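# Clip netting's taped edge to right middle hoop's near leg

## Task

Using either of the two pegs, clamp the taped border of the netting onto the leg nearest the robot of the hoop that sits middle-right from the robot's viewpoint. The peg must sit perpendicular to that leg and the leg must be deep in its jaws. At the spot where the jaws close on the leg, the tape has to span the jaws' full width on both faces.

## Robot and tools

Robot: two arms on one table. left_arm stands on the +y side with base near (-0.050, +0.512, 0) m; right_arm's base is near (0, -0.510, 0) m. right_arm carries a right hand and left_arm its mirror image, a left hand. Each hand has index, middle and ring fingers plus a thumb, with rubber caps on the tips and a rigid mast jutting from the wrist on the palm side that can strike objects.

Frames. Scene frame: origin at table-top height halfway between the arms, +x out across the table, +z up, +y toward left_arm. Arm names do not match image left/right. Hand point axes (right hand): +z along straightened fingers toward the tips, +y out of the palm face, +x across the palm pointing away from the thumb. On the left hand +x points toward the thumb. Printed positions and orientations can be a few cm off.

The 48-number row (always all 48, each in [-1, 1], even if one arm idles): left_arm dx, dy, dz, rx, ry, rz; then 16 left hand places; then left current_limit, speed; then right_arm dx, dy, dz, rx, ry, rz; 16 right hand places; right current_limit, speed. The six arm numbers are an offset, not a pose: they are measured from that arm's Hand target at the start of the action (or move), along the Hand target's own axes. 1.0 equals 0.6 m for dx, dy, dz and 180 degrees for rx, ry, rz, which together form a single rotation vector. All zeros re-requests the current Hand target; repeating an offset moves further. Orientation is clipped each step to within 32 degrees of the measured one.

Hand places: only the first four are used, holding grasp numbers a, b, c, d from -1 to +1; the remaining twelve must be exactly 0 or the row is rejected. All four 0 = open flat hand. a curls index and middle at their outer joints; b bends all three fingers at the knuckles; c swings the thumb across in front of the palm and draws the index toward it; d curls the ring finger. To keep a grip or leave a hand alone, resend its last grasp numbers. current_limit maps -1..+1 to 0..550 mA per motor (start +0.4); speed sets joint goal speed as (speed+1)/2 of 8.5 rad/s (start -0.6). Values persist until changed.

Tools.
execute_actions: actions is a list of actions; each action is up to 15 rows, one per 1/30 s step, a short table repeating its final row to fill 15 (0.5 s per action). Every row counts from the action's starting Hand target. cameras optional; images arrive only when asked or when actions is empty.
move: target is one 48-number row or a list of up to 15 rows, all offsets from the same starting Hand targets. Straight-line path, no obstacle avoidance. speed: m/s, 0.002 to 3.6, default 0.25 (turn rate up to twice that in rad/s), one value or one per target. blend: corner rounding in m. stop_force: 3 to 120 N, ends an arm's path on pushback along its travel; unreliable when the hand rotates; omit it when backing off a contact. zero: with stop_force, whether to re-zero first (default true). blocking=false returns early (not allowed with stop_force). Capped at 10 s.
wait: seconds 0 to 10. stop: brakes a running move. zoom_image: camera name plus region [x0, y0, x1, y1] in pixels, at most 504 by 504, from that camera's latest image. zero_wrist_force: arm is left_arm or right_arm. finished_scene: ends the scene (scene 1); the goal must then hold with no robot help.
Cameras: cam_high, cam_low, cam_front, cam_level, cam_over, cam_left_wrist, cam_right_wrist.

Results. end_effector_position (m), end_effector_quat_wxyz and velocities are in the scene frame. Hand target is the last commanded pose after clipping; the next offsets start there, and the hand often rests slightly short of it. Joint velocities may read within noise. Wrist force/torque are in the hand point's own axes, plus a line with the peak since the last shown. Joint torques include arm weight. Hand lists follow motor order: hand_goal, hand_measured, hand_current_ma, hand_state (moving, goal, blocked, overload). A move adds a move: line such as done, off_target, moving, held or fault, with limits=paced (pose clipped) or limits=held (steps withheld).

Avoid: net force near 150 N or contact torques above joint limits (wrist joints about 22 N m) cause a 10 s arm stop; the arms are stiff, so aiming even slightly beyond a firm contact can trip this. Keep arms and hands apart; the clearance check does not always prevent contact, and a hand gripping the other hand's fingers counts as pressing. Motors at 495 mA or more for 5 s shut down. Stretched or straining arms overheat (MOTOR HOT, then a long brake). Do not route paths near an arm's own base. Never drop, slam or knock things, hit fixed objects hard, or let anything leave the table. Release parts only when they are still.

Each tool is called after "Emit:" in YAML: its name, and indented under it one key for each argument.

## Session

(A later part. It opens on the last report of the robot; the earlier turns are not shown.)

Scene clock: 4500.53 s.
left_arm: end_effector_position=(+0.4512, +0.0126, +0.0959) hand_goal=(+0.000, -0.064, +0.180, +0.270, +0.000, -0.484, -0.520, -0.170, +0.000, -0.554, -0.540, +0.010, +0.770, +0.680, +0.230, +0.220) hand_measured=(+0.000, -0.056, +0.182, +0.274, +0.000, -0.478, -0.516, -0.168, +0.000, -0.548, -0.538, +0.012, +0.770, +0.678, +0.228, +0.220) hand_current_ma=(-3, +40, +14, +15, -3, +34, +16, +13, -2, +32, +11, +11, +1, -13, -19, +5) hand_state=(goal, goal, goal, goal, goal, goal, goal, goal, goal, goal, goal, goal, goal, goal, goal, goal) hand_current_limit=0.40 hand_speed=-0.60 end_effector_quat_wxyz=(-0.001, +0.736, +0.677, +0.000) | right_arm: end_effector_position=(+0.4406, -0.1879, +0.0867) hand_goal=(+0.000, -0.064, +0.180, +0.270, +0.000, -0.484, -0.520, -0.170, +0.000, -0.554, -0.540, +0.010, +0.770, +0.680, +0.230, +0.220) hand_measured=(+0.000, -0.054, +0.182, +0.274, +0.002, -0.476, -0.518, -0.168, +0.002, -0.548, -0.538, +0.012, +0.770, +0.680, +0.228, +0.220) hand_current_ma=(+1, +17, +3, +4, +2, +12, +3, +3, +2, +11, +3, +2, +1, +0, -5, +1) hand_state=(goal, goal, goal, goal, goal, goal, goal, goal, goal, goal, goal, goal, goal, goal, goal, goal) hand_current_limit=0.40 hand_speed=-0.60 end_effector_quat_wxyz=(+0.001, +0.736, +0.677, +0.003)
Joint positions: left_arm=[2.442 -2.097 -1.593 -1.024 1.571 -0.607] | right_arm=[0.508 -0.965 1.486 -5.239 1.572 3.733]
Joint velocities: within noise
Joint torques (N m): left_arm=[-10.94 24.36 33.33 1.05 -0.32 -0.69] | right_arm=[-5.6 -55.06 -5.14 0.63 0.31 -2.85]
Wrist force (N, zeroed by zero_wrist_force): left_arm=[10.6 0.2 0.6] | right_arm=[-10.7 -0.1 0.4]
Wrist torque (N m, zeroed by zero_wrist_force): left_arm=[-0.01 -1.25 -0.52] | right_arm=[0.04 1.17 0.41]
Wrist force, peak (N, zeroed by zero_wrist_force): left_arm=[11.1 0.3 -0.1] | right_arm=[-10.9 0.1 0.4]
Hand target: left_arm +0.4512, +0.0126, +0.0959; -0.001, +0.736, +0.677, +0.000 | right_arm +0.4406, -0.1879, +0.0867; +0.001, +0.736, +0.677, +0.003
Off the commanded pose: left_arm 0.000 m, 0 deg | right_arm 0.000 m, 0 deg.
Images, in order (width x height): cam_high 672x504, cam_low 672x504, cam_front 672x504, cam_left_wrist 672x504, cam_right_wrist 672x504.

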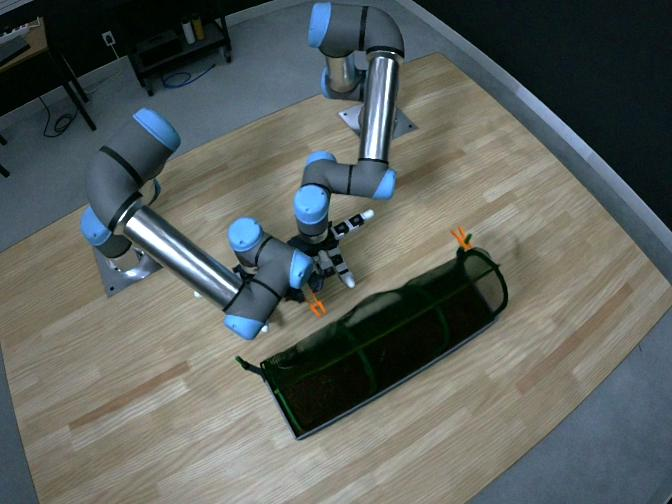

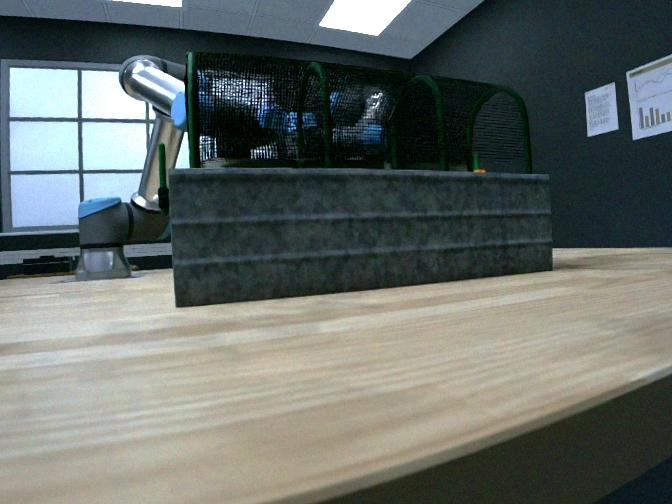

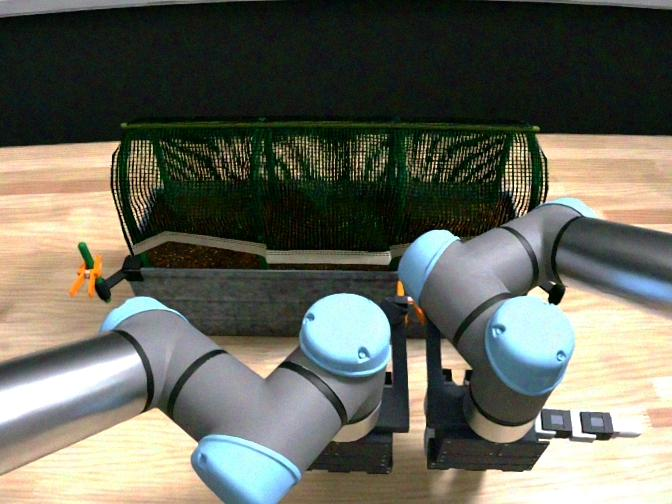

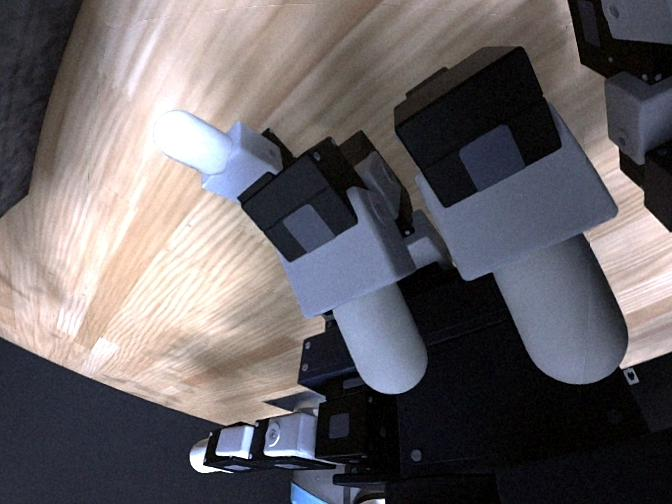

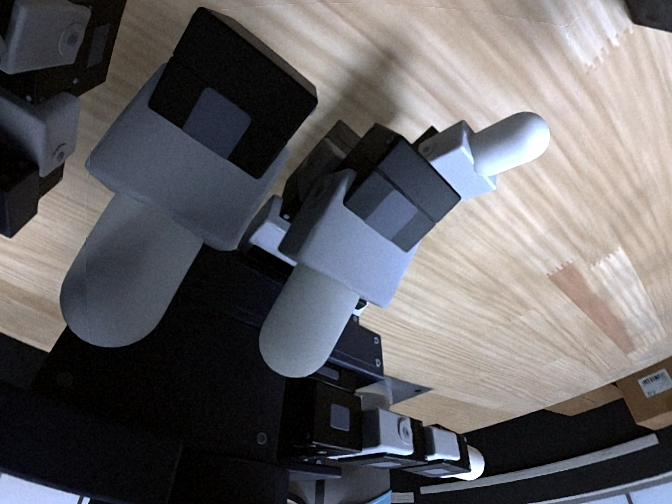

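Emit:
move:
  target: [0.02,0,0.0012,0,0,0,0.6,0.7,0,0.7,0,0,0,0,0,0,0,0,0,0,0,0,0.4,-0.6,0.02,0,0,0,0,0,0.6,0.7,0,0.7,0,0,0,0,0,0,0,0,0,0,0,0,0.4,-0.6]
  speed: 0.01

Emit:
move:
  target: [0,0.0417,0,0,0,0,0.6,0.7,0,0.7,0,0,0,0,0,0,0,0,0,0,0,0,0.4,-0.6,0,0.0417,0,0,0,0,0.6,0.7,0,0.7,0,0,0,0,0,0,0,0,0,0,0,0,0.4,-0.6]
  speed: 0.012
  cameras: ["cam_over","cam_level","cam_front"]

Emit:
zoom_image:
  camera: "cam_over"
  region: [330, 220, 430, 320]

Emit:
zoom_image:
  camera: "cam_level"
  region: [390, 270, 510, 370]

Emit:
zoom_image:
  camera: "cam_front"
  region: [360, 230, 450, 330]

Scene clock: 4545.00 s.
left_arm: end_effector_position=(+0.4522, +0.0247, +0.0952) hand_goal=(+0.000, -0.064, +0.180, +0.270, +0.000, -0.484, -0.520, -0.170, +0.000, -0.554, -0.540, +0.010, +0.770, +0.680, +0.230, +0.220) hand_measured=(+0.000, -0.056, +0.182, +0.274, +0.000, -0.478, -0.516, -0.168, +0.000, -0.548, -0.538, +0.012, +0.770, +0.678, +0.228, +0.220) hand_current_ma=(-3, +40, +14, +15, -3, +34, +16, +13, -2, +32, +11, +11, +1, -13, -19, +5) hand_state=(goal, goal, goal, goal, goal, goal, goal, goal, goal, goal, goal, goal, goal, goal, goal, goal) hand_current_limit=0.40 hand_speed=-0.60 end_effector_quat_wxyz=(-0.001, +0.736, +0.677, +0.000) | right_arm: end_effector_position=(+0.4417, -0.1759, +0.0867) hand_goal=(+0.000, -0.064, +0.180, +0.270, +0.000, -0.484, -0.520, -0.170, +0.000, -0.554, -0.540, +0.010, +0.770, +0.680, +0.230, +0.220) hand_measured=(+0.000, -0.054, +0.182, +0.274, +0.002, -0.476, -0.518, -0.168, +0.002, -0.548, -0.538, +0.012, +0.770, +0.680, +0.228, +0.220) hand_current_ma=(+1, +17, +3, +4, +2, +12, +3, +3, +2, +11, +3, +2, +1, +0, -5, +1) hand_state=(goal, goal, goal, goal, goal, goal, goal, goal, goal, goal, goal, goal, goal, goal, goal, goal) hand_current_limit=0.40 hand_speed=-0.60 end_effector_quat_wxyz=(+0.001, +0.736, +0.677, +0.003)
Joint positions: left_arm=[2.458 -2.08 -1.623 -1.011 1.571 -0.592] | right_arm=[0.528 -0.945 1.452 -5.225 1.572 3.753]
Joint torques (N m): left_arm=[-6.34 58.45 23.12 5.5 -0.3 2.78] | right_arm=[6.92 -36.03 -12.28 2.32 0.76 -1.35]
Wrist force (N, zeroed by zero_wrist_force): left_arm=[11.2 0.7 0.1] | right_arm=[-10.7 0.0 -0.5]
Wrist torque (N m, zeroed by zero_wrist_force): left_arm=[0.05 -1.24 -0.52] | right_arm=[0.06 1.23 0.35]
Wrist force, peak (N, zeroed by zero_wrist_force): left_arm=[11.2 0.7 0.2] | right_arm=[-11.1 0.1 0.5]
Hand target: left_arm +0.4522, +0.0246, +0.0952; -0.001, +0.736, +0.677, +0.000 | right_arm +0.4416, -0.1759, +0.0867; +0.001, +0.736, +0.677, +0.003
Off the commanded pose: left_arm 0.000 m, 0 deg | right_arm 0.000 m, 0 deg.
move: done

Scene clock: 4547.33 s.
left_arm: end_effector_position=(+0.4772, +0.0225, +0.0951) hand_goal=(+0.000, -0.064, +0.180, +0.270, +0.000, -0.484, -0.520, -0.170, +0.000, -0.554, -0.540, +0.010, +0.770, +0.680, +0.230, +0.220) hand_measured=(+0.000, -0.056, +0.182, +0.274, +0.000, -0.478, -0.516, -0.168, +0.000, -0.548, -0.538, +0.012, +0.770, +0.678, +0.228, +0.220) hand_current_ma=(-3, +40, +14, +15, -3, +34, +16, +13, -2, +32, +11, +11, +1, -13, -19, +5) hand_state=(goal, goal, goal, goal, goal, goal, goal, goal, goal, goal, goal, goal, goal, goal, goal, goal) hand_current_limit=0.40 hand_speed=-0.60 end_effector_quat_wxyz=(-0.001, +0.736, +0.677, +0.000) | right_arm: end_effector_position=(+0.4667, -0.1781, +0.0869) hand_goal=(+0.000, -0.064, +0.180, +0.270, +0.000, -0.484, -0.520, -0.170, +0.000, -0.554, -0.540, +0.010, +0.770, +0.680, +0.230, +0.220) hand_measured=(+0.000, -0.054, +0.182, +0.274, +0.002, -0.476, -0.518, -0.168, +0.002, -0.548, -0.538, +0.012, +0.770, +0.680, +0.228, +0.220) hand_current_ma=(+1, +17, +3, +4, +2, +12, +3, +3, +2, +11, +3, +2, +1, +0, -5, +1) hand_state=(goal, goal, goal, goal, goal, goal, goal, goal, goal, goal, goal, goal, goal, goal, goal, goal) hand_current_limit=0.40 hand_speed=-0.60 end_effector_quat_wxyz=(+0.001, +0.736, +0.677, +0.003)
Joint positions: left_arm=[2.479 -2.116 -1.563 -1.034 1.571 -0.571] | right_arm=[0.5 -0.91 1.39 -5.198 1.572 3.725]
Joint torques (N m): left_arm=[-6.19 38.82 16.87 1.75 1.13 2.51] | right_arm=[5.38 -41.2 -9.25 2.15 -2.05 -1.45]
Wrist force (N, zeroed by zero_wrist_force): left_arm=[10.9 0.3 0.4] | right_arm=[-10.8 0.0 0.0]
Wrist torque (N m, zeroed by zero_wrist_force): left_arm=[0.04 -1.25 -0.52] | right_arm=[0.01 1.24 0.53]
Wrist force, peak (N, zeroed by zero_wrist_force): left_arm=[11.2 0.4 0.3] | right_arm=[-11.1 0.1 0.3]
Hand target: left_arm +0.4771, +0.0225, +0.0951; -0.001, +0.736, +0.677, +0.000 | right_arm +0.4666, -0.1780, +0.0869; +0.001, +0.736, +0.677, +0.003
Off the commanded pose: left_arm 0.000 m, 0 deg | right_arm 0.000 m, 0 deg.
move: done
Images, in order (width x height): cam_front 672x504, cam_level 672x504, cam_over 672x504.

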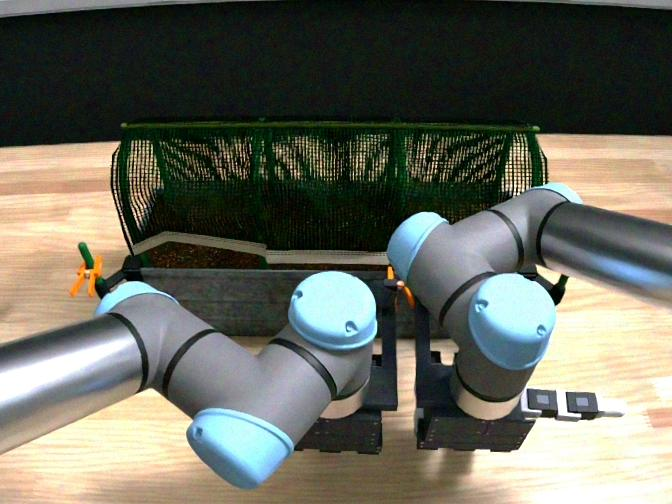

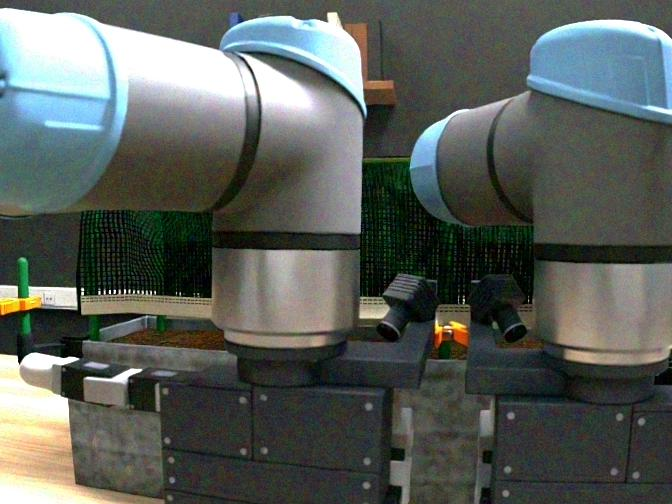

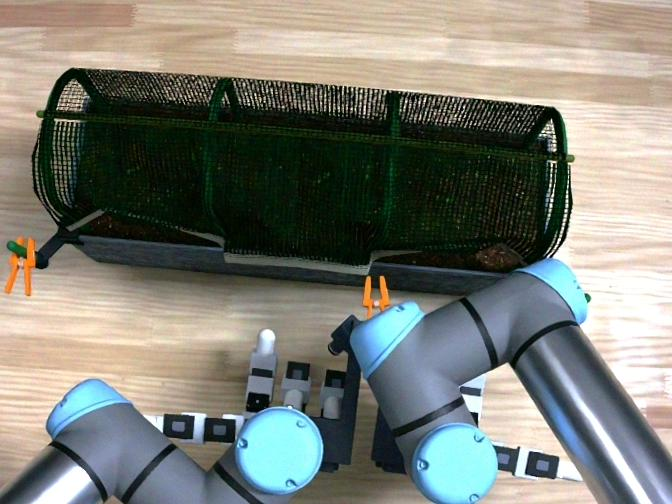

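Scaled by 5.040 from the camera's 672x504 image, which has a finer 960x720 frame.

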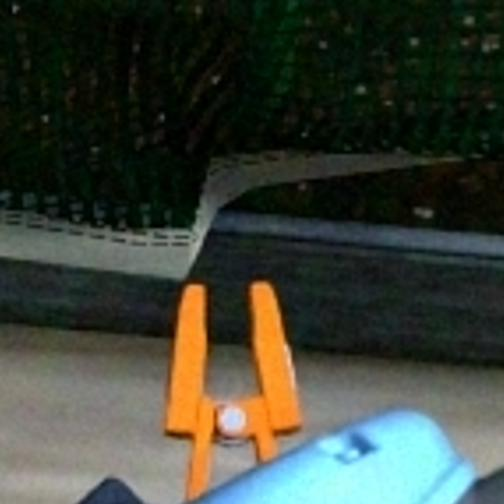

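Scaled by 4.200 from the camera's 672x504 image, which has a finer 960x720 frame.

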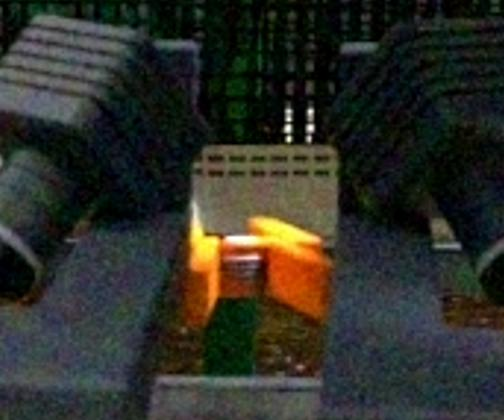

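Scaled by 5.040 from the camera's 672x504 image, which has a finer 960x720 frame.

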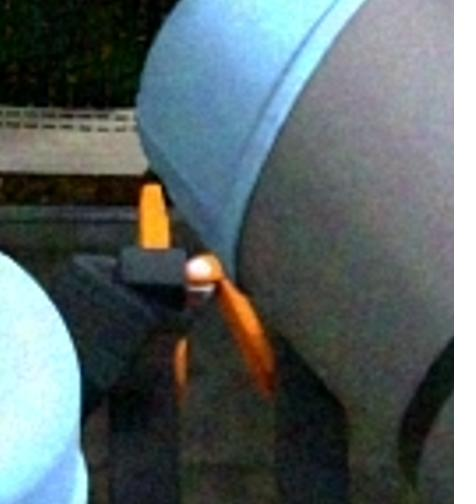

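Emit:
zoom_image:
  camera: "cam_level"
  region: [425, 300, 481, 342]

Emit:
zoom_image:
  camera: "cam_level"
  region: [380, 260, 540, 380]

Scaled by 9.000 from the camera's 672x504 image, which has a finer 960x720 frame.

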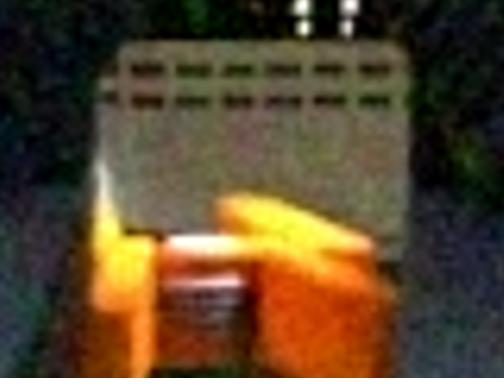

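Scaled by 3.150 from the camera's 672x504 image, which has a finer 960x720 frame.

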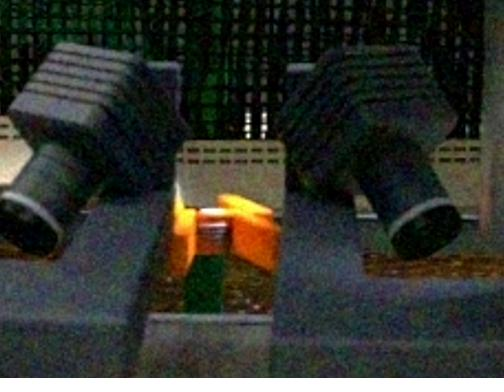

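Emit:
zoom_image:
  camera: "cam_level"
  region: [428, 312, 476, 352]

Emit:
zoom_image:
  camera: "cam_over"
  region: [350, 240, 410, 320]

Scaled by 10.500 from the camera's 672x504 image, which has a finer 960x720 frame.

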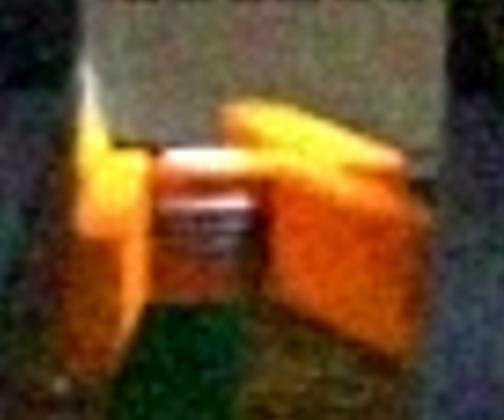

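Scaled by 6.300 from the camera's 672x504 image, which has a finer 960x720 frame.

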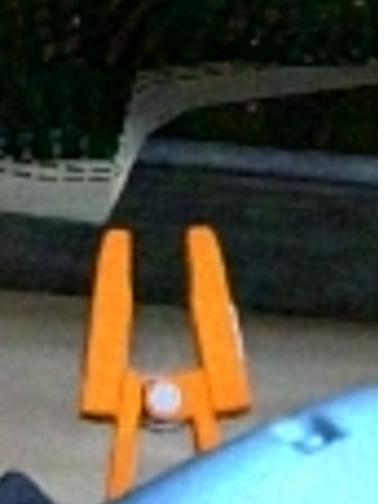

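Emit:
move:
  target: [0.0075,0,-0.0117,0,0,0,0.6,0.7,0,0.7,0,0,0,0,0,0,0,0,0,0,0,0,0.4,-0.6,0.0075,0,-0.0117,0,0,0,0.6,0.7,0,0.7,0,0,0,0,0,0,0,0,0,0,0,0,0.4,-0.6]
  speed: 0.01
  cameras: ["cam_over","cam_level"]

Emit:
zoom_image:
  camera: "cam_over"
  region: [330, 220, 430, 320]

Emit:
zoom_image:
  camera: "cam_level"
  region: [416, 296, 476, 346]

Scene clock: 4658.80 s.
left_arm: end_effector_position=(+0.4775, +0.0270, +0.1023) hand_goal=(+0.000, -0.064, +0.180, +0.270, +0.000, -0.484, -0.520, -0.170, +0.000, -0.554, -0.540, +0.010, +0.770, +0.680, +0.230, +0.220) hand_measured=(+0.000, -0.056, +0.182, +0.274, +0.000, -0.478, -0.516, -0.168, +0.000, -0.548, -0.538, +0.012, +0.770, +0.678, +0.228, +0.220) hand_current_ma=(-3, +40, +14, +15, -3, +34, +16, +13, -2, +32, +11, +11, +1, -13, -19, +5) hand_state=(goal, goal, goal, goal, goal, goal, goal, goal, goal, goal, goal, goal, goal, goal, goal, goal) hand_current_limit=0.40 hand_speed=-0.60 end_effector_quat_wxyz=(-0.001, +0.736, +0.677, +0.000) | right_arm: end_effector_position=(+0.4669, -0.1735, +0.0940) hand_goal=(+0.000, -0.064, +0.180, +0.270, +0.000, -0.484, -0.520, -0.170, +0.000, -0.554, -0.540, +0.010, +0.770, +0.680, +0.230, +0.220) hand_measured=(+0.000, -0.054, +0.182, +0.274, +0.002, -0.476, -0.518, -0.168, +0.002, -0.548, -0.538, +0.012, +0.770, +0.680, +0.228, +0.220) hand_current_ma=(+1, +17, +3, +4, +2, +12, +3, +3, +2, +11, +3, +2, +1, +0, -5, +1) hand_state=(goal, goal, goal, goal, goal, goal, goal, goal, goal, goal, goal, goal, goal, goal, goal, goal) hand_current_limit=0.40 hand_speed=-0.60 end_effector_quat_wxyz=(+0.001, +0.736, +0.677, +0.003)
Joint positions: left_arm=[2.485 -2.101 -1.567 -1.046 1.571 -0.565] | right_arm=[0.507 -0.91 1.371 -5.178 1.572 3.733]
Joint torques (N m): left_arm=[-1.75 55.56 12.95 1.33 1.01 3.33] | right_arm=[12.79 -54.68 -15.97 1.52 0.2 -0.4]
Wrist force (N, zeroed by zero_wrist_force): left_arm=[11.1 0.4 0.6] | right_arm=[-10.8 0.1 0.3]
Wrist torque (N m, zeroed by zero_wrist_force): left_arm=[0.04 -1.29 -0.50] | right_arm=[0.03 1.22 0.38]
Wrist force, peak (N, zeroed by zero_wrist_force): left_arm=[11.2 0.3 0.1] | right_arm=[-11.1 0.1 0.1]
Hand target: left_arm +0.4775, +0.0270, +0.1022; -0.001, +0.736, +0.677, +0.000 | right_arm +0.4669, -0.1736, +0.0939; +0.001, +0.736, +0.677, +0.003
Off the commanded pose: left_arm 0.000 m, 0 deg | right_arm 0.000 m, 0 deg.
move: done
Images, in order (width x height): cam_level 672x504, cam_over 672x504.

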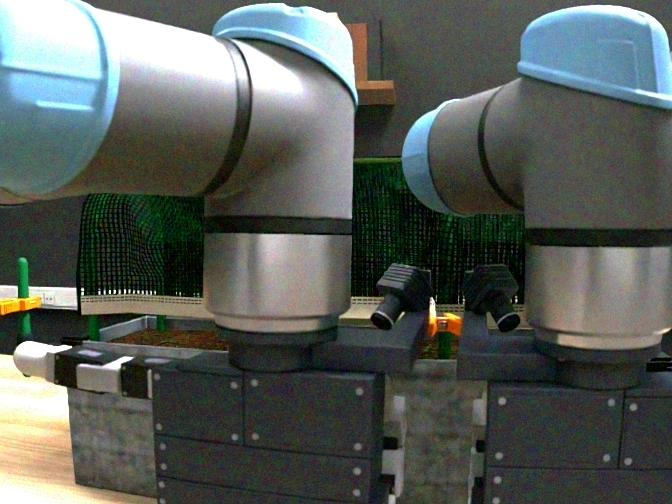

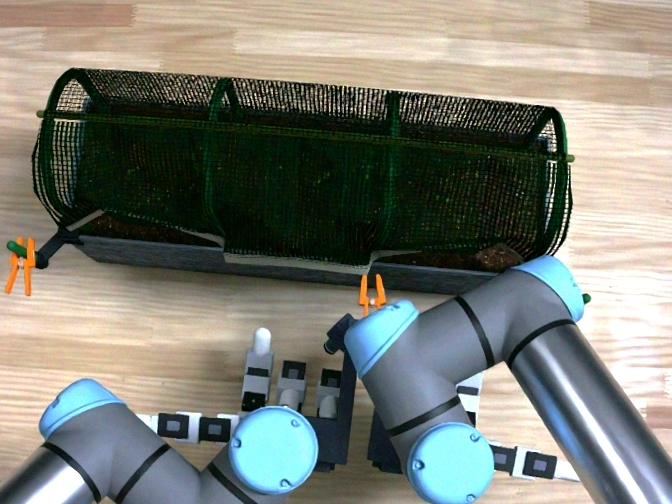

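Scaled by 5.040 from the camera's 672x504 image, which has a finer 960x720 frame.

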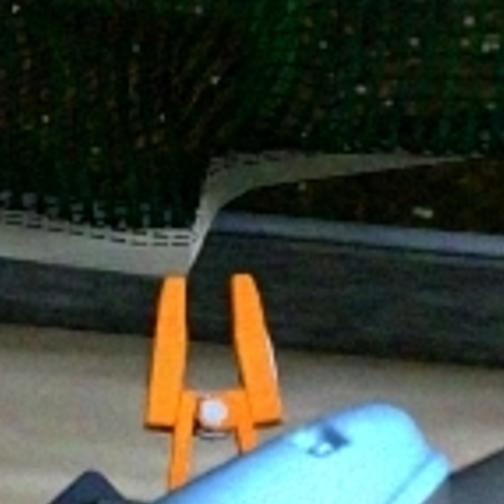

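Scaled by 8.400 from the camera's 672x504 image, which has a finer 960x720 frame.

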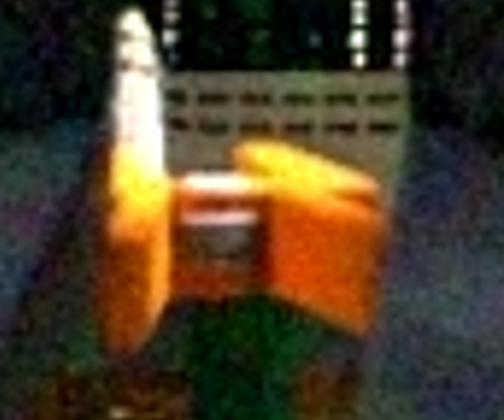

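Emit:
move:
  target: [0,0,-0.0045,0,0,0,0.6,0.7,0,0.7,0,0,0,0,0,0,0,0,0,0,0,0,0.4,-0.6,0.004,0,-0.0045,0,0,0,0.6,0.7,0,0.7,0,0,0,0,0,0,0,0,0,0,0,0,0.4,-0.6]
  speed: 0.006
  cameras: ["cam_over","cam_level"]

Emit:
zoom_image:
  camera: "cam_over"
  region: [330, 220, 430, 320]

Emit:
zoom_image:
  camera: "cam_level"
  region: [416, 286, 476, 336]

Scene clock: 4704.03 s.
left_arm: end_effector_position=(+0.4775, +0.0270, +0.1049) hand_goal=(+0.000, -0.064, +0.180, +0.270, +0.000, -0.484, -0.520, -0.170, +0.000, -0.554, -0.540, +0.010, +0.770, +0.680, +0.230, +0.220) hand_measured=(+0.000, -0.056, +0.182, +0.274, +0.000, -0.478, -0.516, -0.168, +0.000, -0.548, -0.538, +0.012, +0.770, +0.678, +0.228, +0.220) hand_current_ma=(-3, +40, +14, +15, -3, +34, +16, +13, -2, +32, +11, +11, +1, -13, -19, +5) hand_state=(goal, goal, goal, goal, goal, goal, goal, goal, goal, goal, goal, goal, goal, goal, goal, goal) hand_current_limit=0.40 hand_speed=-0.60 end_effector_quat_wxyz=(-0.001, +0.736, +0.677, +0.000) | right_arm: end_effector_position=(+0.4671, -0.1711, +0.0966) hand_goal=(+0.000, -0.064, +0.180, +0.270, +0.000, -0.484, -0.520, -0.170, +0.000, -0.554, -0.540, +0.010, +0.770, +0.680, +0.230, +0.220) hand_measured=(+0.000, -0.054, +0.182, +0.274, +0.002, -0.476, -0.518, -0.168, +0.002, -0.548, -0.538, +0.012, +0.770, +0.680, +0.228, +0.220) hand_current_ma=(+1, +17, +3, +4, +2, +12, +3, +3, +2, +11, +3, +2, +1, +0, -5, +1) hand_state=(goal, goal, goal, goal, goal, goal, goal, goal, goal, goal, goal, goal, goal, goal, goal, goal) hand_current_limit=0.40 hand_speed=-0.60 end_effector_quat_wxyz=(+0.001, +0.736, +0.677, +0.003)
Joint positions: left_arm=[2.485 -2.098 -1.564 -1.051 1.571 -0.565] | right_arm=[0.511 -0.909 1.361 -5.17 1.572 3.736]
Joint torques (N m): left_arm=[-10.51 64.78 30.98 1.05 1 -0.4] | right_arm=[14.68 -28.52 -21.26 2.27 0.62 -0.52]
Wrist force (N, zeroed by zero_wrist_force): left_arm=[11.8 1.0 0.4] | right_arm=[-11.5 -0.6 0.0]
Wrist torque (N m, zeroed by zero_wrist_force): left_arm=[0.11 -1.33 -0.64] | right_arm=[-0.08 1.30 0.37]
Wrist force, peak (N, zeroed by zero_wrist_force): left_arm=[12.0 0.8 0.2] | right_arm=[-11.7 -0.3 0.1]
Hand target: left_arm +0.4775, +0.0270, +0.1049; -0.001, +0.736, +0.677, +0.000 | right_arm +0.4671, -0.1712, +0.0966; +0.001, +0.736, +0.677, +0.003
Off the commanded pose: left_arm 0.000 m, 0 deg | right_arm 0.000 m, 0 deg.
move: done
Images, in order (width x height): cam_level 672x504, cam_over 672x504.

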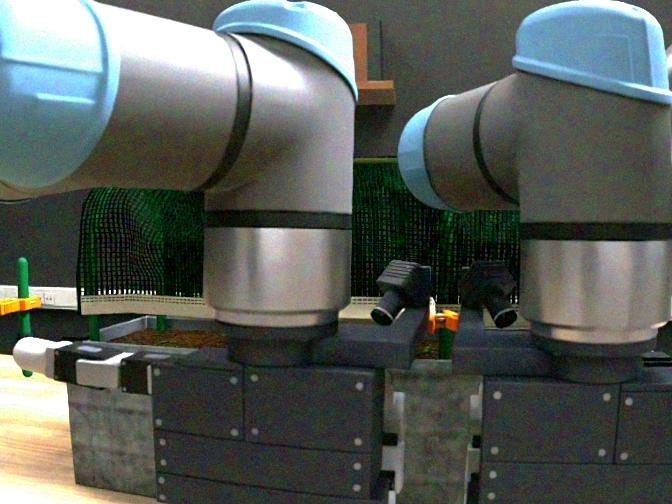

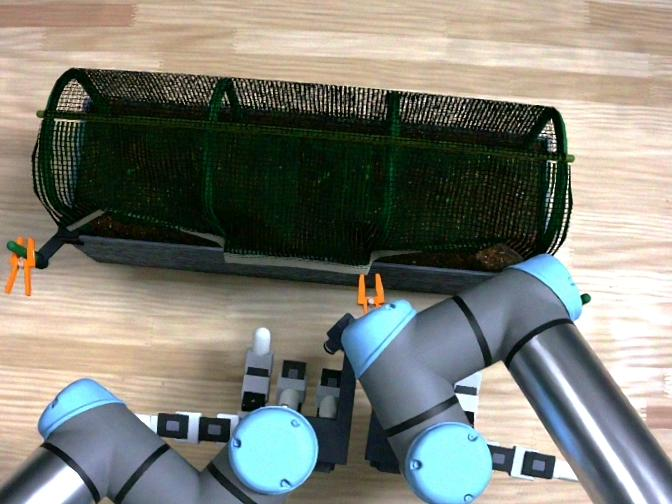

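Scaled by 5.040 from the camera's 672x504 image, which has a finer 960x720 frame.

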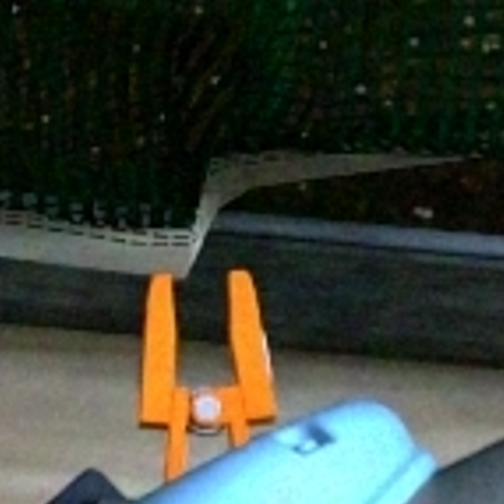

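Scaled by 8.400 from the camera's 672x504 image, which has a finer 960x720 frame.

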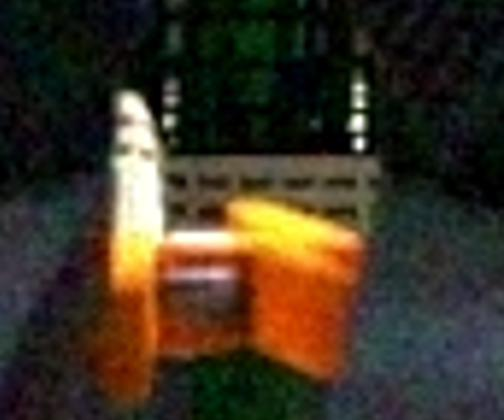

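Emit:
zoom_image:
  camera: "cam_over"
  region: [356, 244, 396, 278]

Emit:
zoom_image:
  camera: "cam_level"
  region: [416, 310, 476, 370]

Scaled by 12.600 from the camera's 672x504 image, which has a finer 960x720 frame.

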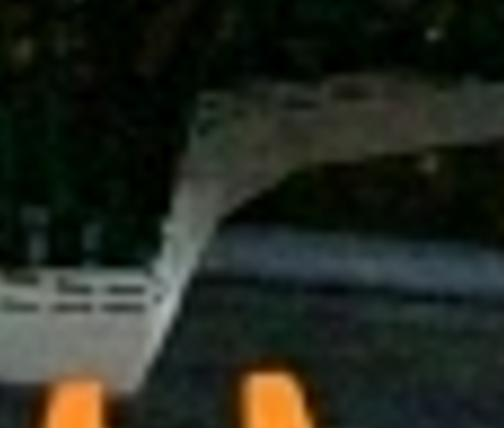

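Scaled by 8.400 from the camera's 672x504 image, which has a finer 960x720 frame.

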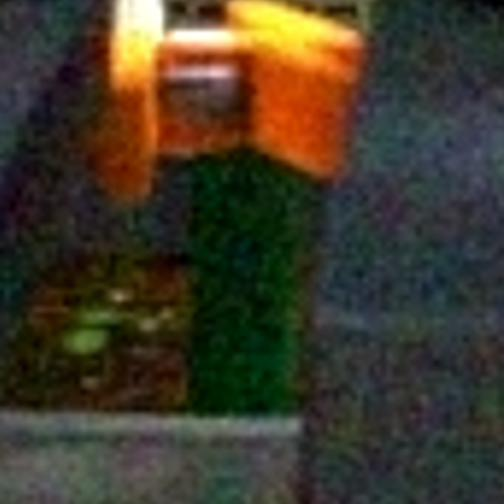

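Emit:
move:
  target: [-0.005,0.0018,0,0,0,0,0.6,0.7,0,0.7,0,0,0,0,0,0,0,0,0,0,0,0,0.4,-0.6,-0.005,-0.0018,0,0,0,0,0.6,0.7,0,0.7,0,0,0,0,0,0,0,0,0,0,0,0,0.4,-0.6]
  speed: 0.005
  cameras: ["cam_over","cam_level"]

Emit:
zoom_image:
  camera: "cam_over"
  region: [350, 240, 410, 320]

Emit:
zoom_image:
  camera: "cam_level"
  region: [416, 296, 476, 366]

Scene clock: 4787.63 s.
left_arm: end_effector_position=(+0.4775, +0.0270, +0.1049) hand_goal=(+0.000, -0.064, +0.180, +0.270, +0.000, -0.484, -0.520, -0.170, +0.000, -0.554, -0.540, +0.010, +0.770, +0.680, +0.230, +0.220) hand_measured=(+0.000, -0.056, +0.182, +0.274, +0.000, -0.478, -0.516, -0.168, +0.000, -0.548, -0.538, +0.012, +0.770, +0.678, +0.228, +0.220) hand_current_ma=(-3, +40, +14, +15, -3, +34, +16, +13, -2, +32, +11, +11, +1, -13, -19, +5) hand_state=(goal, goal, goal, goal, goal, goal, goal, goal, goal, goal, goal, goal, goal, goal, goal, goal) hand_current_limit=0.40 hand_speed=-0.60 end_effector_quat_wxyz=(-0.001, +0.736, +0.677, +0.000) | right_arm: end_effector_position=(+0.4666, -0.1722, +0.0966) hand_goal=(+0.000, -0.064, +0.180, +0.270, +0.000, -0.484, -0.520, -0.170, +0.000, -0.554, -0.540, +0.010, +0.770, +0.680, +0.230, +0.220) hand_measured=(+0.000, -0.054, +0.182, +0.274, +0.002, -0.476, -0.518, -0.168, +0.002, -0.548, -0.538, +0.012, +0.770, +0.680, +0.228, +0.220) hand_current_ma=(+1, +17, +3, +4, +2, +12, +3, +3, +2, +11, +3, +2, +1, +0, -5, +1) hand_state=(goal, goal, goal, goal, goal, goal, goal, goal, goal, goal, goal, goal, goal, goal, goal, goal) hand_current_limit=0.40 hand_speed=-0.60 end_effector_quat_wxyz=(+0.001, +0.736, +0.677, +0.003)
Joint positions: left_arm=[2.485 -2.098 -1.564 -1.051 1.571 -0.565] | right_arm=[0.51 -0.911 1.365 -5.172 1.572 3.735]
Joint torques (N m): left_arm=[-10.52 27.84 13.68 5.11 0.3 -0.37] | right_arm=[-2.21 -50.33 -18.19 1.39 0.23 -2.17]
Wrist force (N, zeroed by zero_wrist_force): left_arm=[11.5 0.6 0.2] | right_arm=[-11.1 -0.1 -0.2]
Wrist torque (N m, zeroed by zero_wrist_force): left_arm=[0.05 -1.30 -0.57] | right_arm=[0.00 1.27 0.53]
Wrist force, peak (N, zeroed by zero_wrist_force): left_arm=[12.2 1.2 0.2] | right_arm=[-11.9 -0.6 0.3]
Hand target: left_arm +0.4775, +0.0270, +0.1049; -0.001, +0.736, +0.677, +0.000 (not the last commanded pose) | right_arm +0.4667, -0.1721, +0.0966; +0.001, +0.736, +0.677, +0.003 (not the last commanded pose)
Off the commanded pose: left_arm 0.003 m, 0 deg | right_arm 0.002 m, 0 deg.
move: held (left_arm; a check stopped the path); limits=held
pose unreachable (left arm): on one or more control steps of this call, first in action 0 (counted from 0), this arm could not follow its commanded pose, so it was not sent that pose on those steps. It may still have moved: this result reports where it is.
cause: moving toward the commanded pose would bring a part of the arm too close to another arm (a part of this arm just beyond joint 6 (wrist 3) and a part of the right arm just beyond its joint 6 (wrist 3), at the place that arm is still heading or pushing toward).
Images, in order (width x height): cam_level 672x504, cam_over 672x504.

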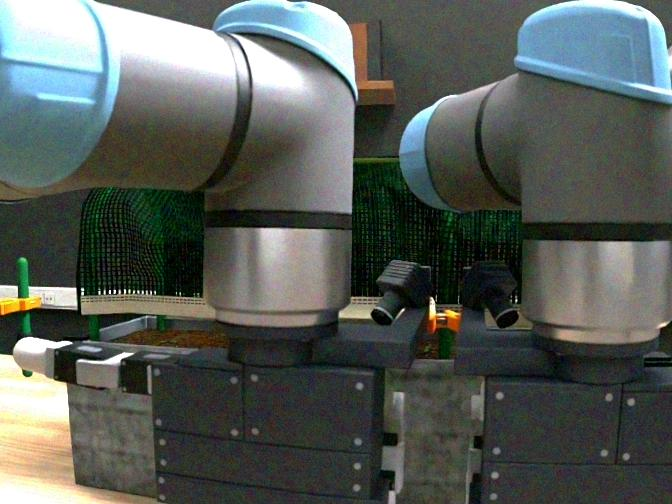

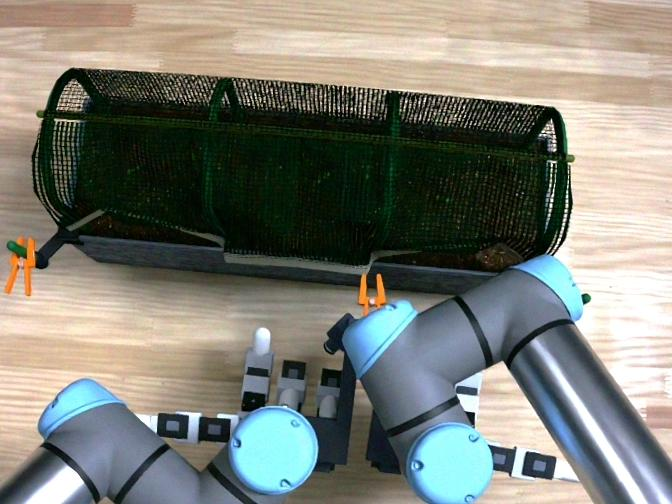

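Scaled by 6.300 from the camera's 672x504 image, which has a finer 960x720 frame.

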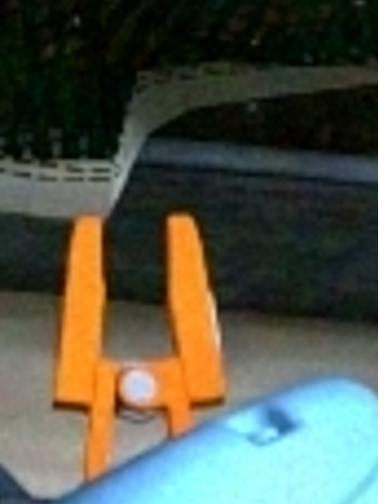

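Scaled by 7.200 from the camera's 672x504 image, which has a finer 960x720 frame.

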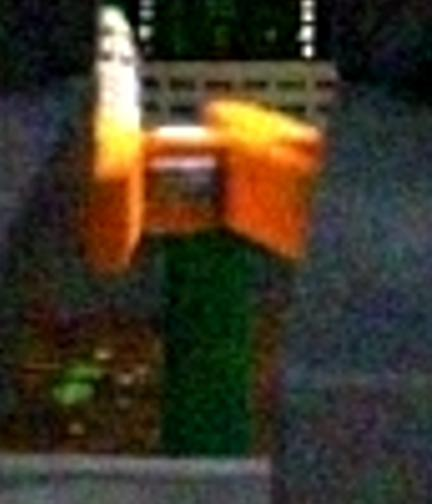

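Emit:
move:
  target: [0,0,0,0,0,0,0.6,0.7,0,0.7,0,0,0,0,0,0,0,0,0,0,0,0,0.4,-0.6,-0.005,-0.0008,0,0,0,0,0.6,0.7,0,0.7,0,0,0,0,0,0,0,0,0,0,0,0,0.4,-0.6]
  speed: 0.01

Emit:
move:
  target: [-0.0058,0.002,0,0,0,0,0.6,0.7,0,0.7,0,0,0,0,0,0,0,0,0,0,0,0,0.4,-0.6,0,0,0,0,0,0,0.6,0.7,0,0.7,0,0,0,0,0,0,0,0,0,0,0,0,0.4,-0.6]
  speed: 0.008
  cameras: ["cam_over","cam_level"]

Emit:
zoom_image:
  camera: "cam_over"
  region: [350, 240, 410, 320]

Emit:
zoom_image:
  camera: "cam_level"
  region: [416, 296, 476, 366]

Scene clock: 4801.30 s.
left_arm: end_effector_position=(+0.4775, +0.0270, +0.1049) hand_goal=(+0.000, -0.064, +0.180, +0.270, +0.000, -0.484, -0.520, -0.170, +0.000, -0.554, -0.540, +0.010, +0.770, +0.680, +0.230, +0.220) hand_measured=(+0.000, -0.056, +0.182, +0.274, +0.000, -0.478, -0.516, -0.168, +0.000, -0.548, -0.538, +0.012, +0.770, +0.678, +0.228, +0.220) hand_current_ma=(-3, +40, +14, +15, -3, +34, +16, +13, -2, +32, +11, +11, +1, -13, -19, +5) hand_state=(goal, goal, goal, goal, goal, goal, goal, goal, goal, goal, goal, goal, goal, goal, goal, goal) hand_current_limit=0.40 hand_speed=-0.60 end_effector_quat_wxyz=(-0.001, +0.736, +0.677, +0.000) | right_arm: end_effector_position=(+0.4659, -0.1751, +0.0966) hand_goal=(+0.000, -0.064, +0.180, +0.270, +0.000, -0.484, -0.520, -0.170, +0.000, -0.554, -0.540, +0.010, +0.770, +0.680, +0.230, +0.220) hand_measured=(+0.000, -0.054, +0.182, +0.274, +0.002, -0.476, -0.518, -0.168, +0.002, -0.548, -0.538, +0.012, +0.770, +0.680, +0.228, +0.220) hand_current_ma=(+1, +17, +3, +4, +2, +12, +3, +3, +2, +11, +3, +2, +1, +0, -5, +1) hand_state=(goal, goal, goal, goal, goal, goal, goal, goal, goal, goal, goal, goal, goal, goal, goal, goal) hand_current_limit=0.40 hand_speed=-0.60 end_effector_quat_wxyz=(+0.001, +0.736, +0.677, +0.003)
Joint positions: left_arm=[2.485 -2.098 -1.564 -1.051 1.571 -0.565] | right_arm=[0.506 -0.917 1.375 -5.176 1.572 3.731]
Joint torques (N m): left_arm=[-11.34 30.31 13.66 5.11 0.37 -0.28] | right_arm=[-0.71 -50.56 -13.64 1.07 -1.86 -2.28]
Wrist force (N, zeroed by zero_wrist_force): left_arm=[10.1 -0.2 0.2] | right_arm=[-9.9 0.6 -0.2]
Wrist torque (N m, zeroed by zero_wrist_force): left_arm=[-0.03 -1.14 -0.44] | right_arm=[0.08 1.13 0.54]
Wrist force, peak (N, zeroed by zero_wrist_force): left_arm=[11.7 0.5 0.2] | right_arm=[-11.5 -0.3 0.4]
Hand target: left_arm +0.4775, +0.0270, +0.1049; -0.001, +0.736, +0.677, +0.000 | right_arm +0.4659, -0.1751, +0.0966; +0.001, +0.736, +0.677, +0.003
Off the commanded pose: left_arm 0.000 m, 0 deg | right_arm 0.000 m, 0 deg.
move: done

Scene clock: 4802.00 s.
left_arm: end_effector_position=(+0.4784, +0.0233, +0.1049) hand_goal=(+0.000, -0.064, +0.180, +0.270, +0.000, -0.484, -0.520, -0.170, +0.000, -0.554, -0.540, +0.010, +0.770, +0.680, +0.230, +0.220) hand_measured=(+0.000, -0.056, +0.182, +0.274, +0.000, -0.478, -0.516, -0.168, +0.000, -0.548, -0.538, +0.012, +0.770, +0.678, +0.228, +0.220) hand_current_ma=(-3, +40, +14, +15, -3, +34, +16, +13, -2, +32, +11, +11, +1, -13, -19, +5) hand_state=(goal, goal, goal, goal, goal, goal, goal, goal, goal, goal, goal, goal, goal, goal, goal, goal) hand_current_limit=0.40 hand_speed=-0.60 end_effector_quat_wxyz=(-0.001, +0.736, +0.677, +0.000) | right_arm: end_effector_position=(+0.4660, -0.1751, +0.0966) hand_goal=(+0.000, -0.064, +0.180, +0.270, +0.000, -0.484, -0.520, -0.170, +0.000, -0.554, -0.540, +0.010, +0.770, +0.680, +0.230, +0.220) hand_measured=(+0.000, -0.054, +0.182, +0.274, +0.002, -0.476, -0.518, -0.168, +0.002, -0.548, -0.538, +0.012, +0.770, +0.680, +0.228, +0.220) hand_current_ma=(+1, +17, +3, +4, +2, +12, +3, +3, +2, +11, +3, +2, +1, +0, -5, +1) hand_state=(goal, goal, goal, goal, goal, goal, goal, goal, goal, goal, goal, goal, goal, goal, goal, goal) hand_current_limit=0.40 hand_speed=-0.60 end_effector_quat_wxyz=(+0.001, +0.736, +0.677, +0.003)
Joint positions: left_arm=[2.481 -2.105 -1.553 -1.056 1.571 -0.569] | right_arm=[0.506 -0.917 1.375 -5.176 1.572 3.731]
Joint torques (N m): left_arm=[-13.16 33.89 22.84 0.93 0.04 -0.08] | right_arm=[14.11 -30.36 -27.04 2.69 -1.9 0.51]
Wrist force (N, zeroed by zero_wrist_force): left_arm=[11.0 1.0 0.3] | right_arm=[-10.7 -0.2 -0.1]
Wrist torque (N m, zeroed by zero_wrist_force): left_arm=[0.13 -1.26 -0.41] | right_arm=[0.00 1.22 0.54]
Wrist force, peak (N, zeroed by zero_wrist_force): left_arm=[11.3 0.4 0.4] | right_arm=[-11.0 -0.1 0.2]
Hand target: left_arm +0.4784, +0.0234, +0.1049; -0.001, +0.736, +0.677, +0.000 | right_arm +0.4659, -0.1751, +0.0966; +0.001, +0.736, +0.677, +0.003
Off the commanded pose: left_arm 0.000 m, 0 deg | right_arm 0.000 m, 0 deg.
move: done
Images, in order (width x height): cam_level 672x504, cam_over 672x504.

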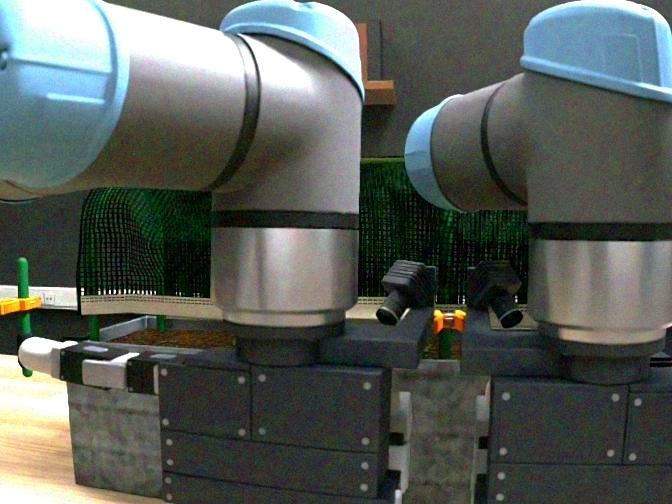

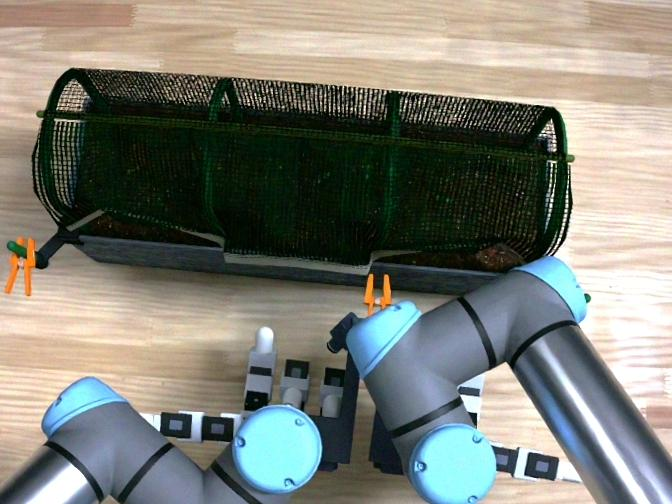

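Scaled by 6.300 from the camera's 672x504 image, which has a finer 960x720 frame.

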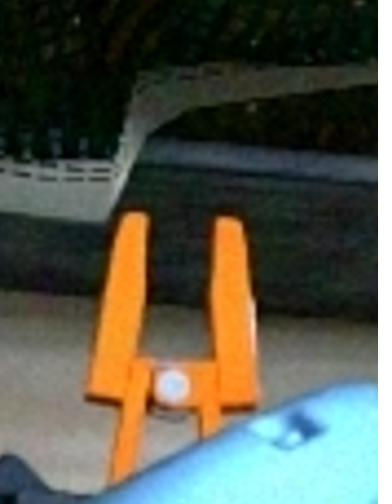

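Scaled by 7.200 from the camera's 672x504 image, which has a finer 960x720 frame.

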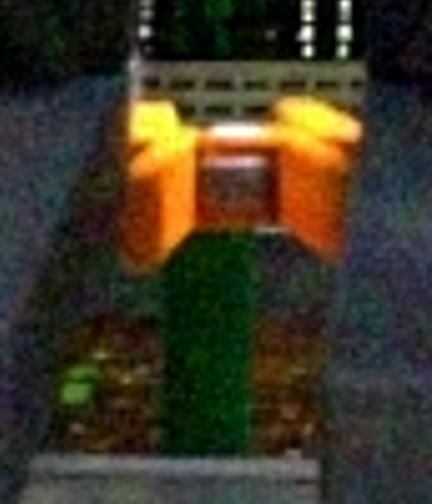

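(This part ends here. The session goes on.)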